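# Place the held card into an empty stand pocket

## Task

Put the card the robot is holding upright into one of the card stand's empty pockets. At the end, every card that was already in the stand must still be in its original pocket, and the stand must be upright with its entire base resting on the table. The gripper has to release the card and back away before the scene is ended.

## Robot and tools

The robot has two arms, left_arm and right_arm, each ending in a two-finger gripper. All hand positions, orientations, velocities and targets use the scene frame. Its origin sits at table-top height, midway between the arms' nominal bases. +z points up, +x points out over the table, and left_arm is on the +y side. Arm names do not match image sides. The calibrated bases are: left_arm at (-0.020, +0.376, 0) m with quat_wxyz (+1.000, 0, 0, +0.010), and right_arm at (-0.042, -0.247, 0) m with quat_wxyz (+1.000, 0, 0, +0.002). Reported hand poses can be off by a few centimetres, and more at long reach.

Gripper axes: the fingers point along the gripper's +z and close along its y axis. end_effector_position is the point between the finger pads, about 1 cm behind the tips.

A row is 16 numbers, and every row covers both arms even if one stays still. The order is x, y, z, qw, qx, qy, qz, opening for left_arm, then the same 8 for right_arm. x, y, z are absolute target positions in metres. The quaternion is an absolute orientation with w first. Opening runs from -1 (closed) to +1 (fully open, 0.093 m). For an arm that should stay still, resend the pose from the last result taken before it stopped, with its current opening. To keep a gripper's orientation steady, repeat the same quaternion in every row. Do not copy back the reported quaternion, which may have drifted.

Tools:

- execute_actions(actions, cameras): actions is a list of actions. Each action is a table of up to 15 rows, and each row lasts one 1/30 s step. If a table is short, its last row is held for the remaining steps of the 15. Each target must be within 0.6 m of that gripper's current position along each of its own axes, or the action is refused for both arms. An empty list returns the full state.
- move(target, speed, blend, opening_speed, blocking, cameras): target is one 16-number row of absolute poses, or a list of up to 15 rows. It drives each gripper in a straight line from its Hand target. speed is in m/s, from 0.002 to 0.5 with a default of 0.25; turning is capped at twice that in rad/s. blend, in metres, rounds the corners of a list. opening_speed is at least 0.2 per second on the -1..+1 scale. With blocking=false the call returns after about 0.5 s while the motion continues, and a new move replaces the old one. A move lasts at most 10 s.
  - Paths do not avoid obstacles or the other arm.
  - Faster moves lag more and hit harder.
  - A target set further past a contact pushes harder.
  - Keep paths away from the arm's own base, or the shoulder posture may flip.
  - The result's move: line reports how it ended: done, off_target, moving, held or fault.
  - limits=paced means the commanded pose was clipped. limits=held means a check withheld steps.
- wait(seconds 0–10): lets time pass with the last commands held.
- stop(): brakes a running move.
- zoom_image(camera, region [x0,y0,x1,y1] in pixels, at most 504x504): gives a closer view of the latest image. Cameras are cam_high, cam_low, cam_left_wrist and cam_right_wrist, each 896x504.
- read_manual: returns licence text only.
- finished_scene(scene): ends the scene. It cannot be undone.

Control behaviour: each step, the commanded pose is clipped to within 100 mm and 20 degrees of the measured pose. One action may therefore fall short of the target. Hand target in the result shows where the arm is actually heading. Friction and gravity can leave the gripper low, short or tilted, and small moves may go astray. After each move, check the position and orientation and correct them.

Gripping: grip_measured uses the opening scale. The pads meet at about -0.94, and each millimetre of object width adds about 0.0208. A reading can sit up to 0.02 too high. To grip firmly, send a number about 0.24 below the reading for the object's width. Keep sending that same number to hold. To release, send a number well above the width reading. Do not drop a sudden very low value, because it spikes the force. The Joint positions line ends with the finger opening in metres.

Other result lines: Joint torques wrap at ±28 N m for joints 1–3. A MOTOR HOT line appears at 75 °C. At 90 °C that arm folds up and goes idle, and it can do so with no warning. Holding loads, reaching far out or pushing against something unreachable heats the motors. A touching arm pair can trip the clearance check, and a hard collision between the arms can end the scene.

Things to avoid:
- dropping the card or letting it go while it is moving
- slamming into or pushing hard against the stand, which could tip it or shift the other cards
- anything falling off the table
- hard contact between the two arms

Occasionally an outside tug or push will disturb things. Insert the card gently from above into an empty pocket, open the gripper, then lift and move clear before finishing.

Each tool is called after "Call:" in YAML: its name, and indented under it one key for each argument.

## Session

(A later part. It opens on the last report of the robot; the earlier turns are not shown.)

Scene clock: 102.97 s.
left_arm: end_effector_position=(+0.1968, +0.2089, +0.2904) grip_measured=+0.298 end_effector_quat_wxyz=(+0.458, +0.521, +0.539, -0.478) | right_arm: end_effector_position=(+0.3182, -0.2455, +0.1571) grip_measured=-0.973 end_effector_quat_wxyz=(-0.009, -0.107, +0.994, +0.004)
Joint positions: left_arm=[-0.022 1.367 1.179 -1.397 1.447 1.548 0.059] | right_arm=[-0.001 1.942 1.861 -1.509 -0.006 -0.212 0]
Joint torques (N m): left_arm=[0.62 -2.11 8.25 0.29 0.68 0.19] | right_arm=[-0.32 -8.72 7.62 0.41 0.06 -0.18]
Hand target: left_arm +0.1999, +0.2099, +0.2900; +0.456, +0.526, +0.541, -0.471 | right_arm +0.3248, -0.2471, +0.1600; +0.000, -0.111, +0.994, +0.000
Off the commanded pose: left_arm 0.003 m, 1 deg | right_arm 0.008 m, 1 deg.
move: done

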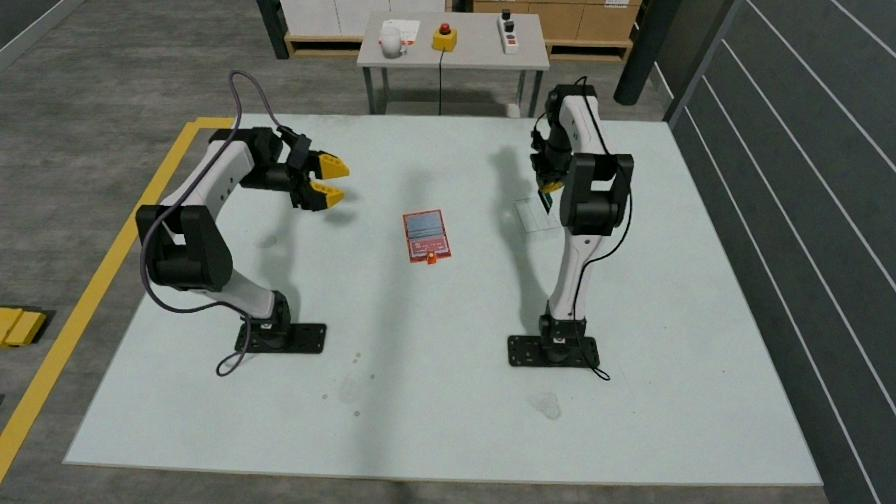

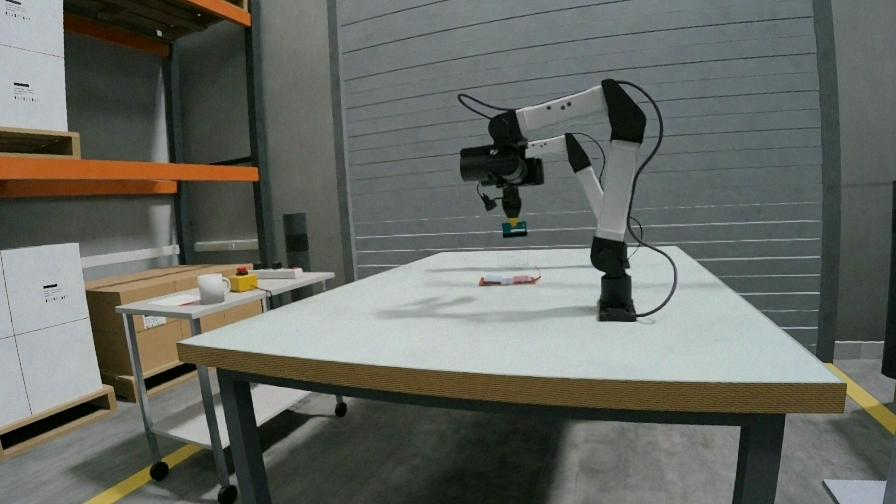

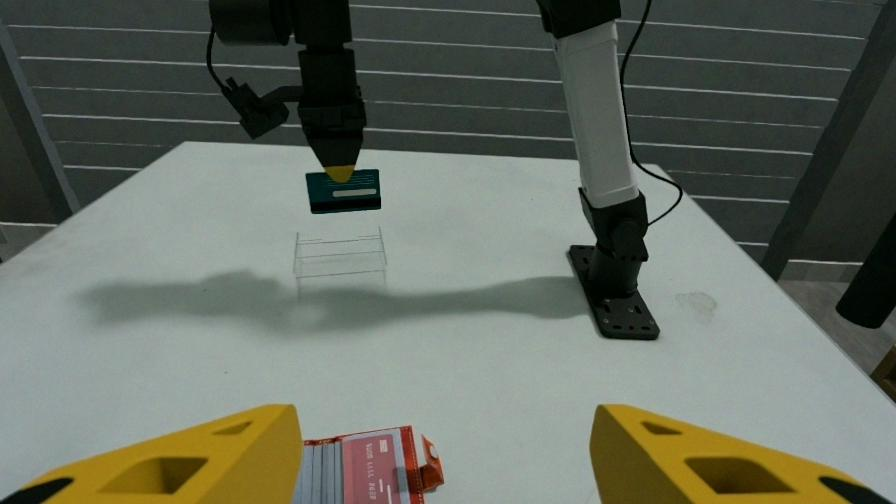

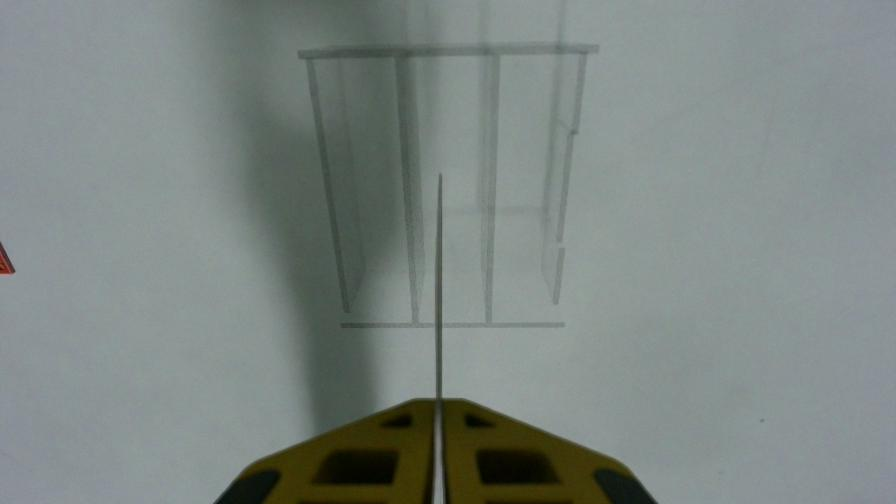

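Call:
move:
  target: [0.2, 0.21, 0.29, 0.456, 0.527, 0.541, -0.472, 0.3, 0.340, -0.253, 0.115, 0, -0.1219, 0.9925, 0, -1]
  speed: 0.1

Call:
zoom_image:
  camera: "cam_left_wrist"
  region: [220, 120, 480, 340]

Scene clock: 116.20 s.
left_arm: end_effector_position=(+0.1968, +0.2089, +0.2904) grip_measured=+0.298 end_effector_quat_wxyz=(+0.459, +0.521, +0.538, -0.477) | right_arm: end_effector_position=(+0.3389, -0.2501, +0.1222) grip_measured=-0.973 end_effector_quat_wxyz=(+0.004, -0.120, +0.993, +0.002)
Joint positions: left_arm=[-0.022 1.367 1.179 -1.397 1.447 1.548 0.059] | right_arm=[-0.014 1.988 1.787 -1.361 -0.006 -0.251 0]
Joint torques (N m): left_arm=[0.62 -2.11 8.27 0.29 0.68 0.19] | right_arm=[-0.64 -9.2 4.82 0.62 0.06 -0.19]
Hand target: left_arm +0.1999, +0.2099, +0.2900; +0.456, +0.526, +0.541, -0.471 | right_arm +0.3399, -0.2530, +0.1151; +0.000, -0.122, +0.993, +0.000
Off the commanded pose: left_arm 0.003 m, 1 deg | right_arm 0.008 m, 1 deg.
move: done

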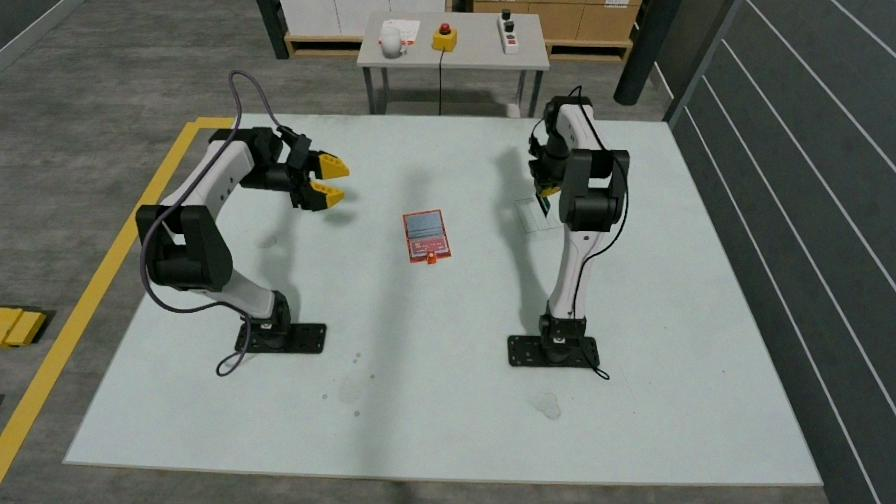

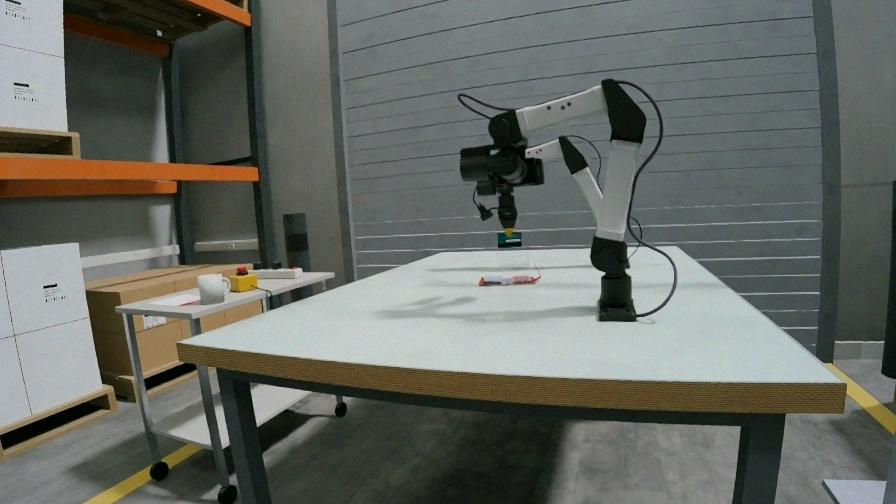

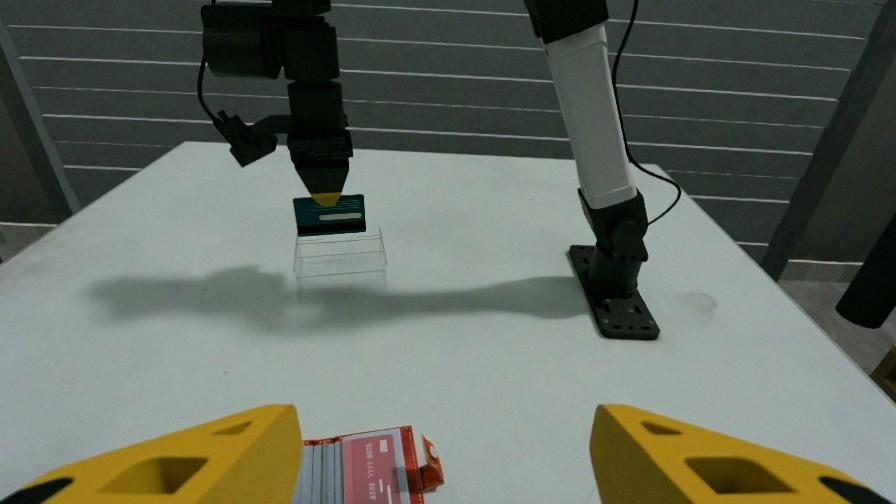

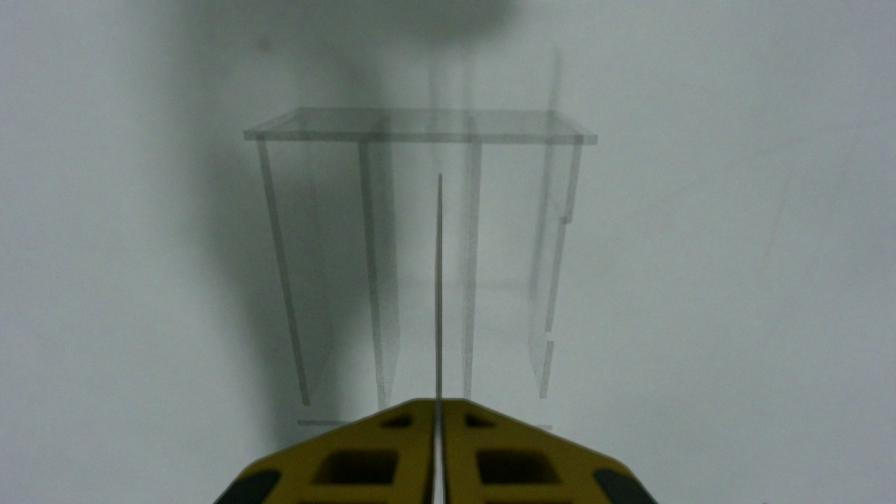

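Scaled by 1.938 from the camera's 896x504 image, which has a finer 1280x720 frame.

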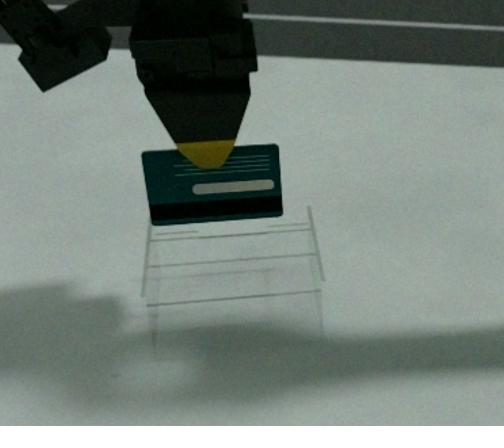

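Call:
move:
  target:
    - [0.2, 0.21, 0.29, 0.456, 0.527, 0.541, -0.472, 0.3, 0.335, -0.248, 0.105, 0, -0.1219, 0.9925, 0, -1]
    - [0.2, 0.21, 0.29, 0.456, 0.527, 0.541, -0.472, 0.3, 0.335, -0.248, 0.058, 0, -0.1219, 0.9925, 0, -1]
  speed: 0.07

Call:
zoom_image:
  camera: "cam_left_wrist"
  region: [220, 120, 480, 340]

Scene clock: 131.03 s.
left_arm: end_effector_position=(+0.1968, +0.2089, +0.2904) grip_measured=+0.298 end_effector_quat_wxyz=(+0.459, +0.521, +0.538, -0.477) | right_arm: end_effector_position=(+0.3359, -0.2490, +0.0664) grip_measured=-0.973 end_effector_quat_wxyz=(+0.006, -0.122, +0.993, +0.002)
Joint positions: left_arm=[-0.022 1.367 1.179 -1.397 1.447 1.548 0.059] | right_arm=[-0.011 1.988 1.564 -1.135 -0.006 -0.251 0]
Joint torques (N m): left_arm=[0.61 -2.11 8.27 0.3 0.68 0.19] | right_arm=[0.34 -8.96 4.6 0.62 0.06 -0.05]
Hand target: left_arm +0.2000, +0.2099, +0.2900; +0.456, +0.526, +0.541, -0.471 | right_arm +0.3348, -0.2480, +0.0581; +0.000, -0.122, +0.993, +0.000
Off the commanded pose: left_arm 0.003 m, 1 deg | right_arm 0.008 m, 1 deg.
move: done

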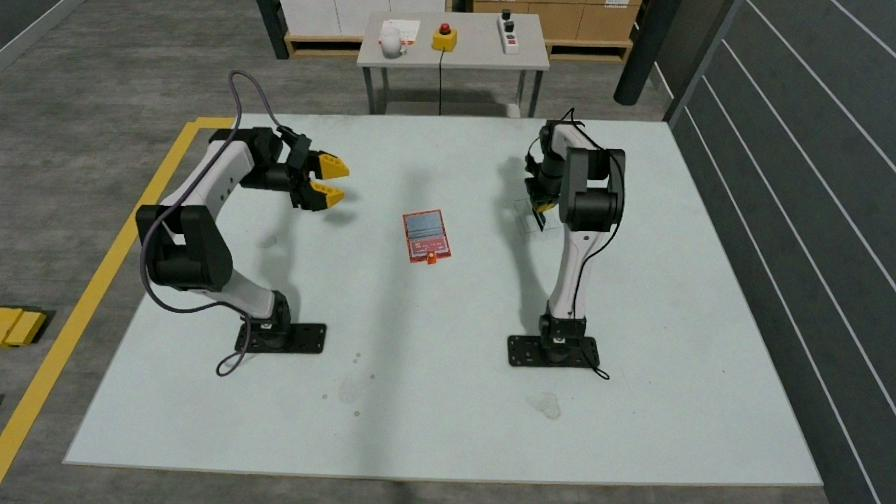

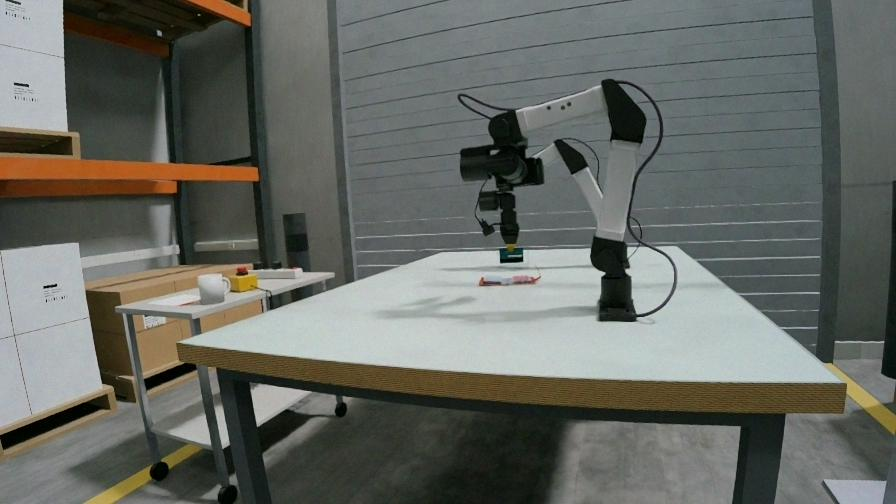

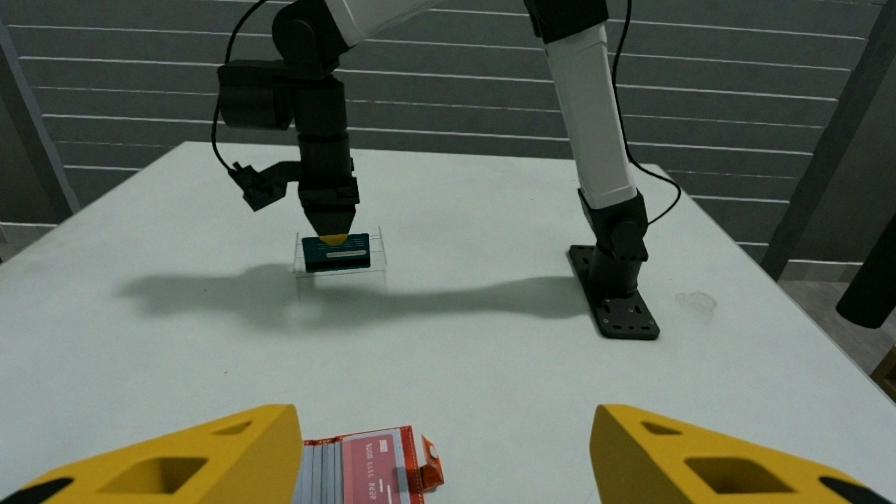

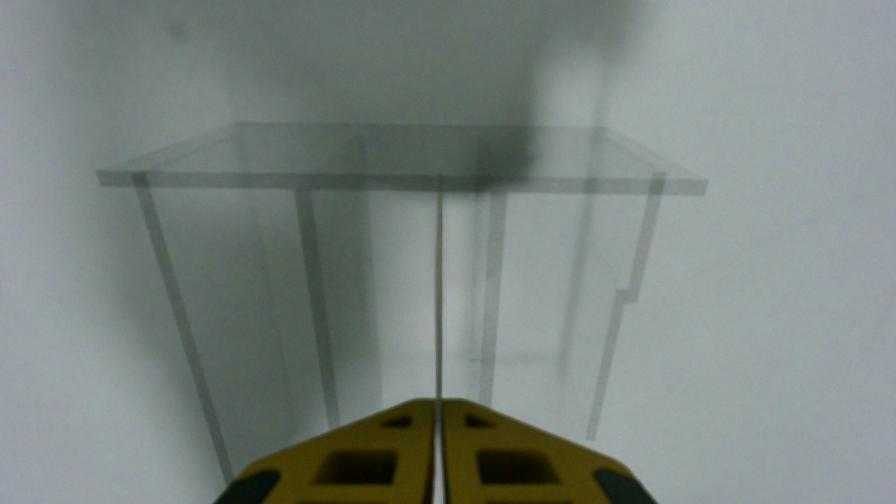

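Scaled by 1.938 from the camera's 896x504 image, which has a finer 1280x720 frame.

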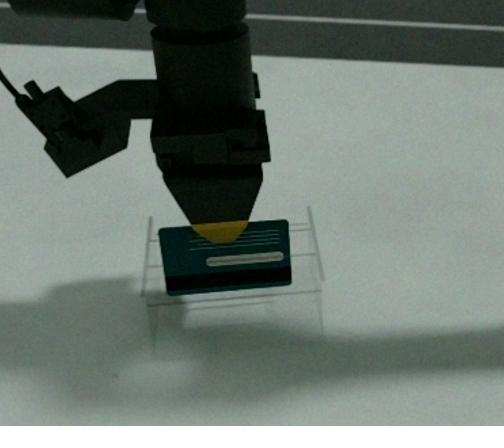

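Call:
move:
  target:
    - [0.2, 0.21, 0.29, 0.456, 0.527, 0.541, -0.472, 0.3, 0.3305, -0.243, 0.053, 0, -0.1219, 0.9925, 0, -1]
    - [0.2, 0.21, 0.29, 0.456, 0.527, 0.541, -0.472, 0.3, 0.3305, -0.243, 0.046, 0, -0.1219, 0.9925, 0, -1]
  speed: 0.03

Call:
zoom_image:
  camera: "cam_left_wrist"
  region: [280, 210, 400, 320]

Scene clock: 138.07 s.
left_arm: end_effector_position=(+0.1968, +0.2089, +0.2904) grip_measured=+0.298 end_effector_quat_wxyz=(+0.459, +0.521, +0.538, -0.477) | right_arm: end_effector_position=(+0.3291, -0.2442, +0.0553) grip_measured=-0.973 end_effector_quat_wxyz=(-0.003, -0.123, +0.992, +0.003)
Joint positions: left_arm=[-0.022 1.367 1.179 -1.397 1.447 1.549 0.059] | right_arm=[0.003 1.988 1.52 -1.109 -0.005 -0.24 0]
Joint torques (N m): left_arm=[0.62 -2.11 8.24 0.29 0.68 0.19] | right_arm=[0.29 -9.37 3.6 0.87 0.05 -0.03]
Hand target: left_arm +0.2000, +0.2099, +0.2900; +0.456, +0.526, +0.541, -0.471 | right_arm +0.3303, -0.2431, +0.0463; +0.000, -0.122, +0.993, +0.000
Off the commanded pose: left_arm 0.003 m, 1 deg | right_arm 0.009 m, 0 deg.
move: done

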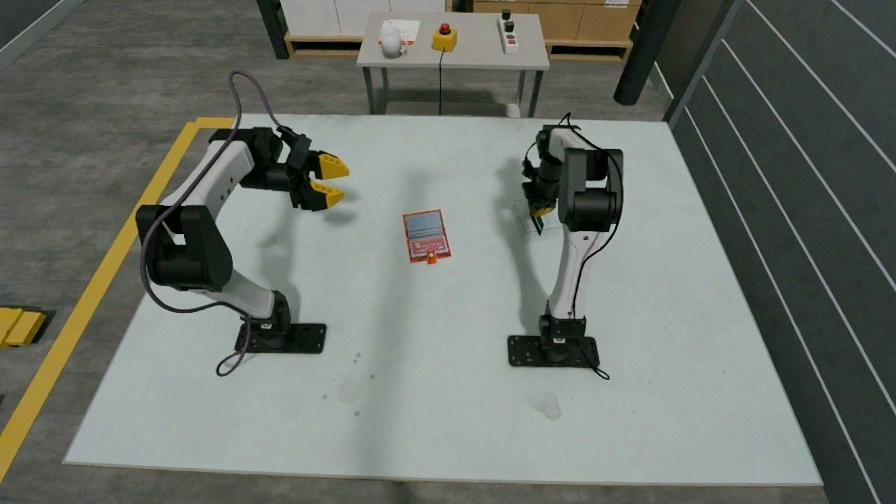

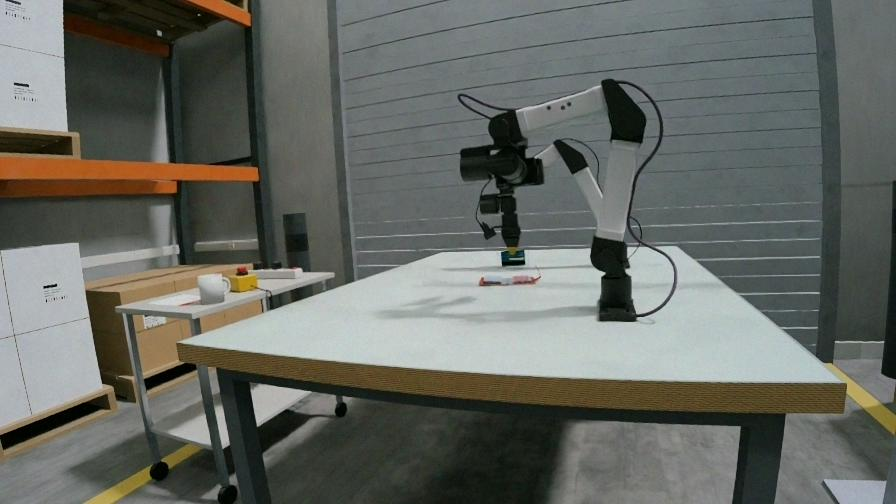

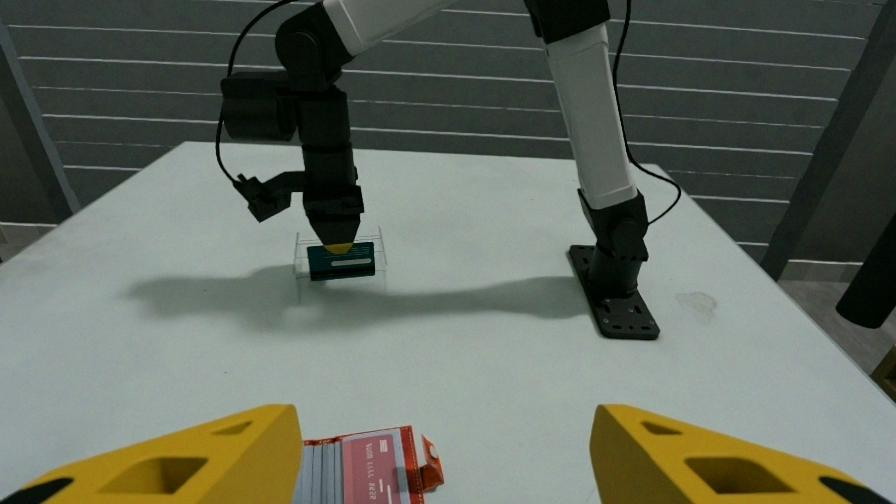

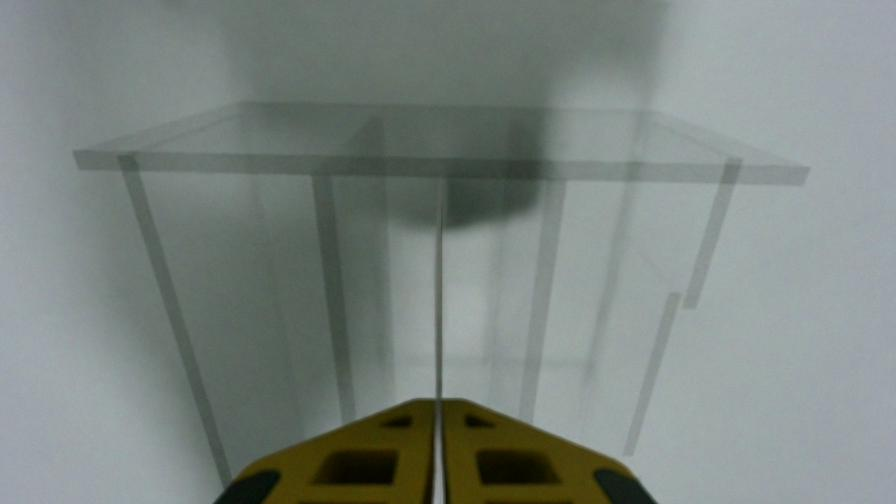

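Scaled by 4.200 from the camera's 896x504 image, which has a finer 1280x720 frame.

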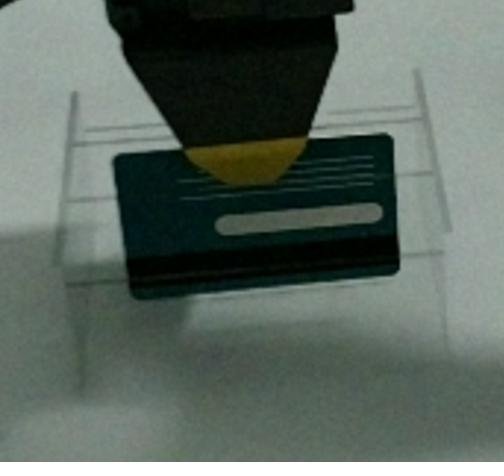

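Call:
move:
  target: [0.2, 0.21, 0.29, 0.456, 0.527, 0.541, -0.472, 0.3, 0.3305, -0.243, 0.041, 0, -0.1219, 0.9925, 0, -1]
  speed: 0.03
  cameras: ["cam_left_wrist","cam_right_wrist"]

Call:
zoom_image:
  camera: "cam_left_wrist"
  region: [280, 210, 400, 320]

Scene clock: 144.70 s.
left_arm: end_effector_position=(+0.1968, +0.2089, +0.2904) grip_measured=+0.298 end_effector_quat_wxyz=(+0.459, +0.521, +0.538, -0.477) | right_arm: end_effector_position=(+0.3288, -0.2442, +0.0548) grip_measured=-0.973 end_effector_quat_wxyz=(-0.001, -0.123, +0.992, +0.003)
Joint positions: left_arm=[-0.022 1.367 1.179 -1.397 1.447 1.549 0.059] | right_arm=[0.003 1.985 1.512 -1.102 -0.005 -0.24 0]
Joint torques (N m): left_arm=[0.61 -2.11 8.27 0.29 0.68 0.19] | right_arm=[0.31 -8.65 3.12 1.01 0.05 -0.03]
Hand target: left_arm +0.2000, +0.2099, +0.2900; +0.456, +0.526, +0.541, -0.471 | right_arm +0.3300, -0.2431, +0.0414; -0.001, -0.122, +0.993, +0.000
Off the commanded pose: left_arm 0.003 m, 1 deg | right_arm 0.014 m, 0 deg.
move: off_target (right_arm)
Images, in order: cam_left_wrist, cam_right_wrist.

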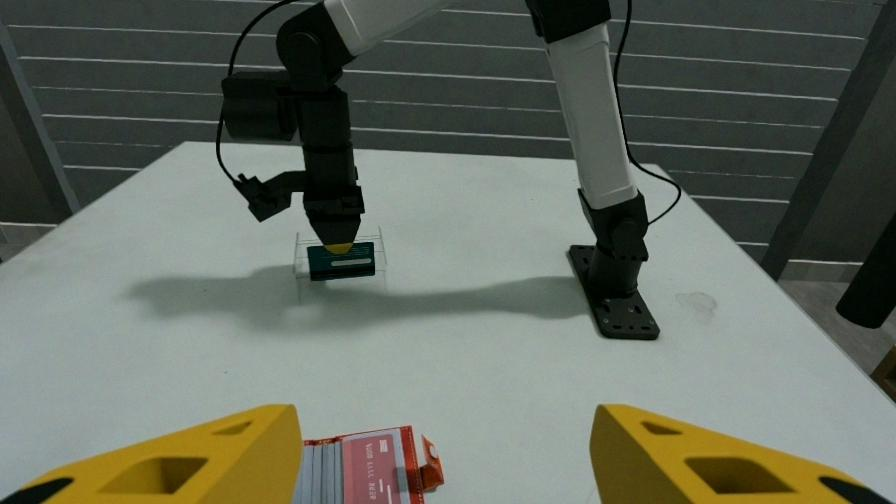

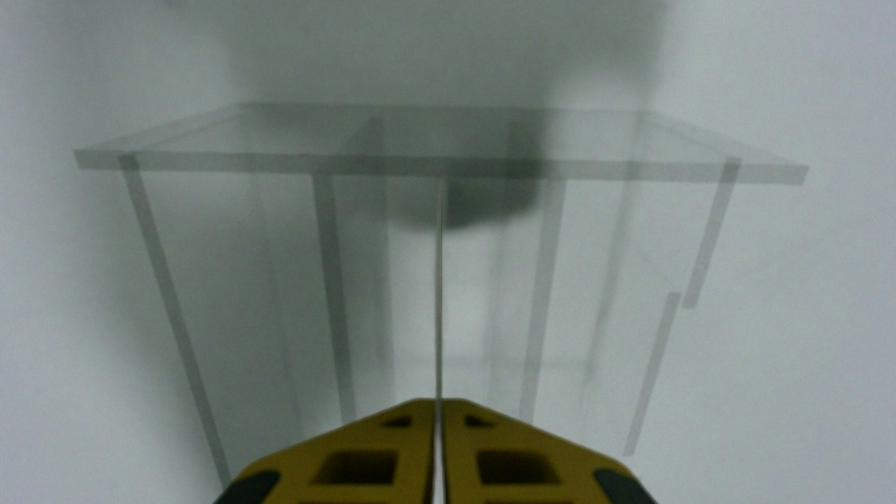

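Scaled by 4.200 from the camera's 896x504 image, which has a finer 1280x720 frame.

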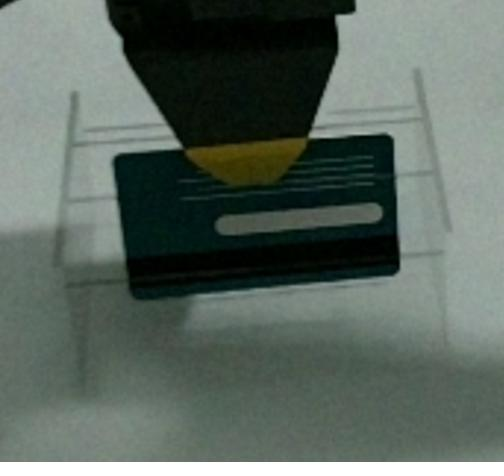

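Call:
move:
  target:
    - [0.2, 0.21, 0.29, 0.456, 0.527, 0.541, -0.472, 0.3, 0.329, -0.243, 0.046, 0, -0.1219, 0.9925, 0, -1]
    - [0.2, 0.21, 0.29, 0.456, 0.527, 0.541, -0.472, 0.3, 0.329, -0.243, 0.046, 0, -0.1219, 0.9925, 0, -0.62]
    - [0.2, 0.21, 0.29, 0.456, 0.527, 0.541, -0.472, 0.3, 0.331, -0.243, 0.13, 0, -0.1219, 0.9925, 0, -0.62]
    - [0.2, 0.21, 0.29, 0.456, 0.527, 0.541, -0.472, 0.3, 0.3, -0.243, 0.19, 0, -0.1219, 0.9925, 0, -0.62]
  speed: [0.05,0.05,0.07,0.15]
  blend: [0,0,0.02,0]
  opening_speed: 0.4

Call:
zoom_image:
  camera: "cam_left_wrist"
  region: [280, 210, 400, 320]

Scene clock: 158.73 s.
left_arm: end_effector_position=(+0.1968, +0.2089, +0.2904) grip_measured=+0.298 end_effector_quat_wxyz=(+0.459, +0.521, +0.538, -0.477) | right_arm: end_effector_position=(+0.3006, -0.2444, +0.1788) grip_measured=-0.622 end_effector_quat_wxyz=(+0.003, -0.121, +0.993, +0.002)
Joint positions: left_arm=[-0.022 1.367 1.179 -1.397 1.447 1.549 0.059] | right_arm=[0.003 1.86 1.838 -1.544 -0.004 -0.236 0.015]
Joint torques (N m): left_arm=[0.68 -2.11 8.25 0.29 0.68 0.19] | right_arm=[0.39 -10.44 7.15 0.27 0.05 -0.07]
Heat: left arm: 41 °C; right arm: 44 °C.
Hand target: left_arm +0.1999, +0.2099, +0.2900; +0.456, +0.526, +0.541, -0.471 | right_arm +0.2997, -0.2431, +0.1894; +0.014, -0.122, +0.992, -0.002
Off the commanded pose: left_arm 0.003 m, 1 deg | right_arm 0.011 m, 0 deg.
joint sent to its limit (right arm) — joint 4 (wrist pitch), lower limit. The joint targets still meet the commanded pose.
move: off_target (right_arm)

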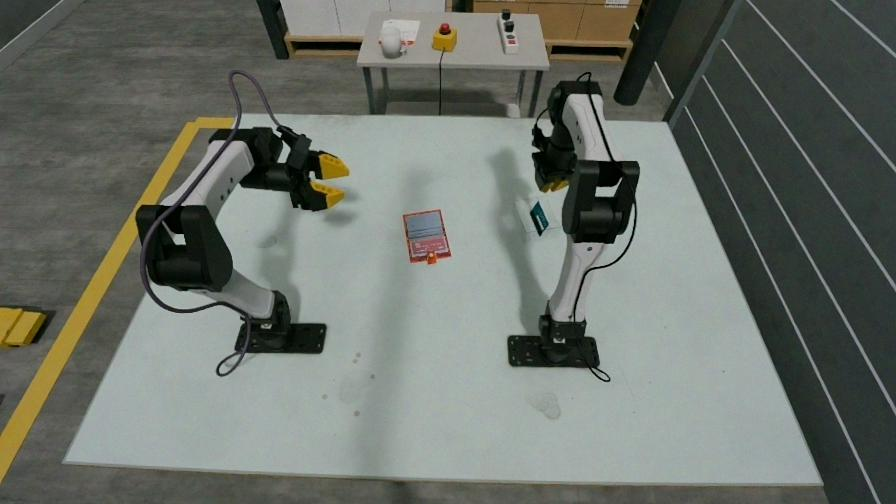

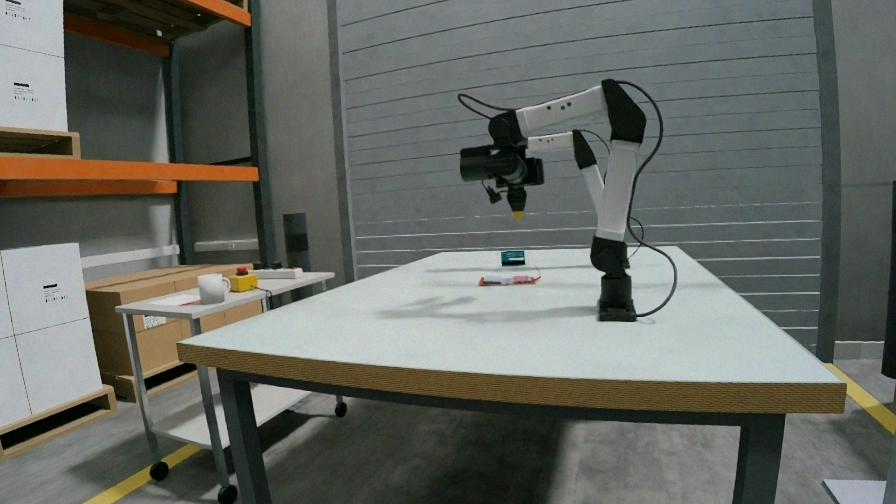

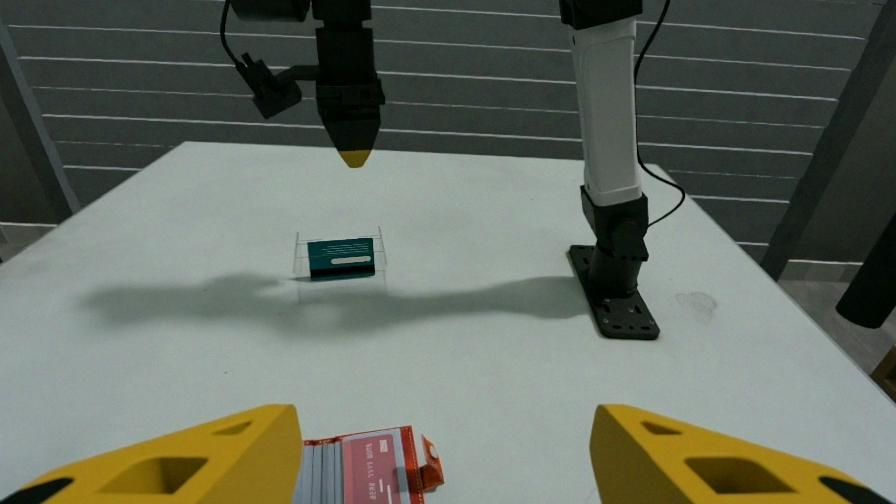

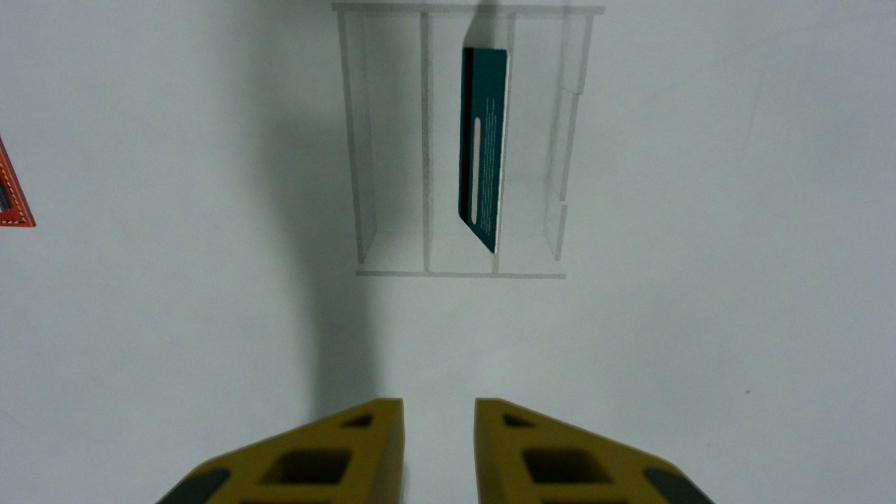

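Scaled by 4.200 from the camera's 896x504 image, which has a finer 1280x720 frame.

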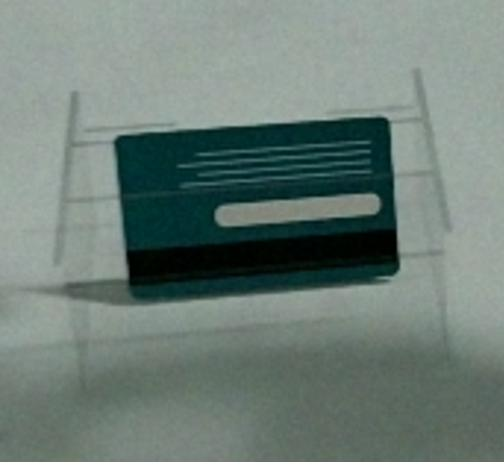

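Card stands in the middle pocket.

Call:
finished_scene:
  scene: 2

The scene is finished: the task was done.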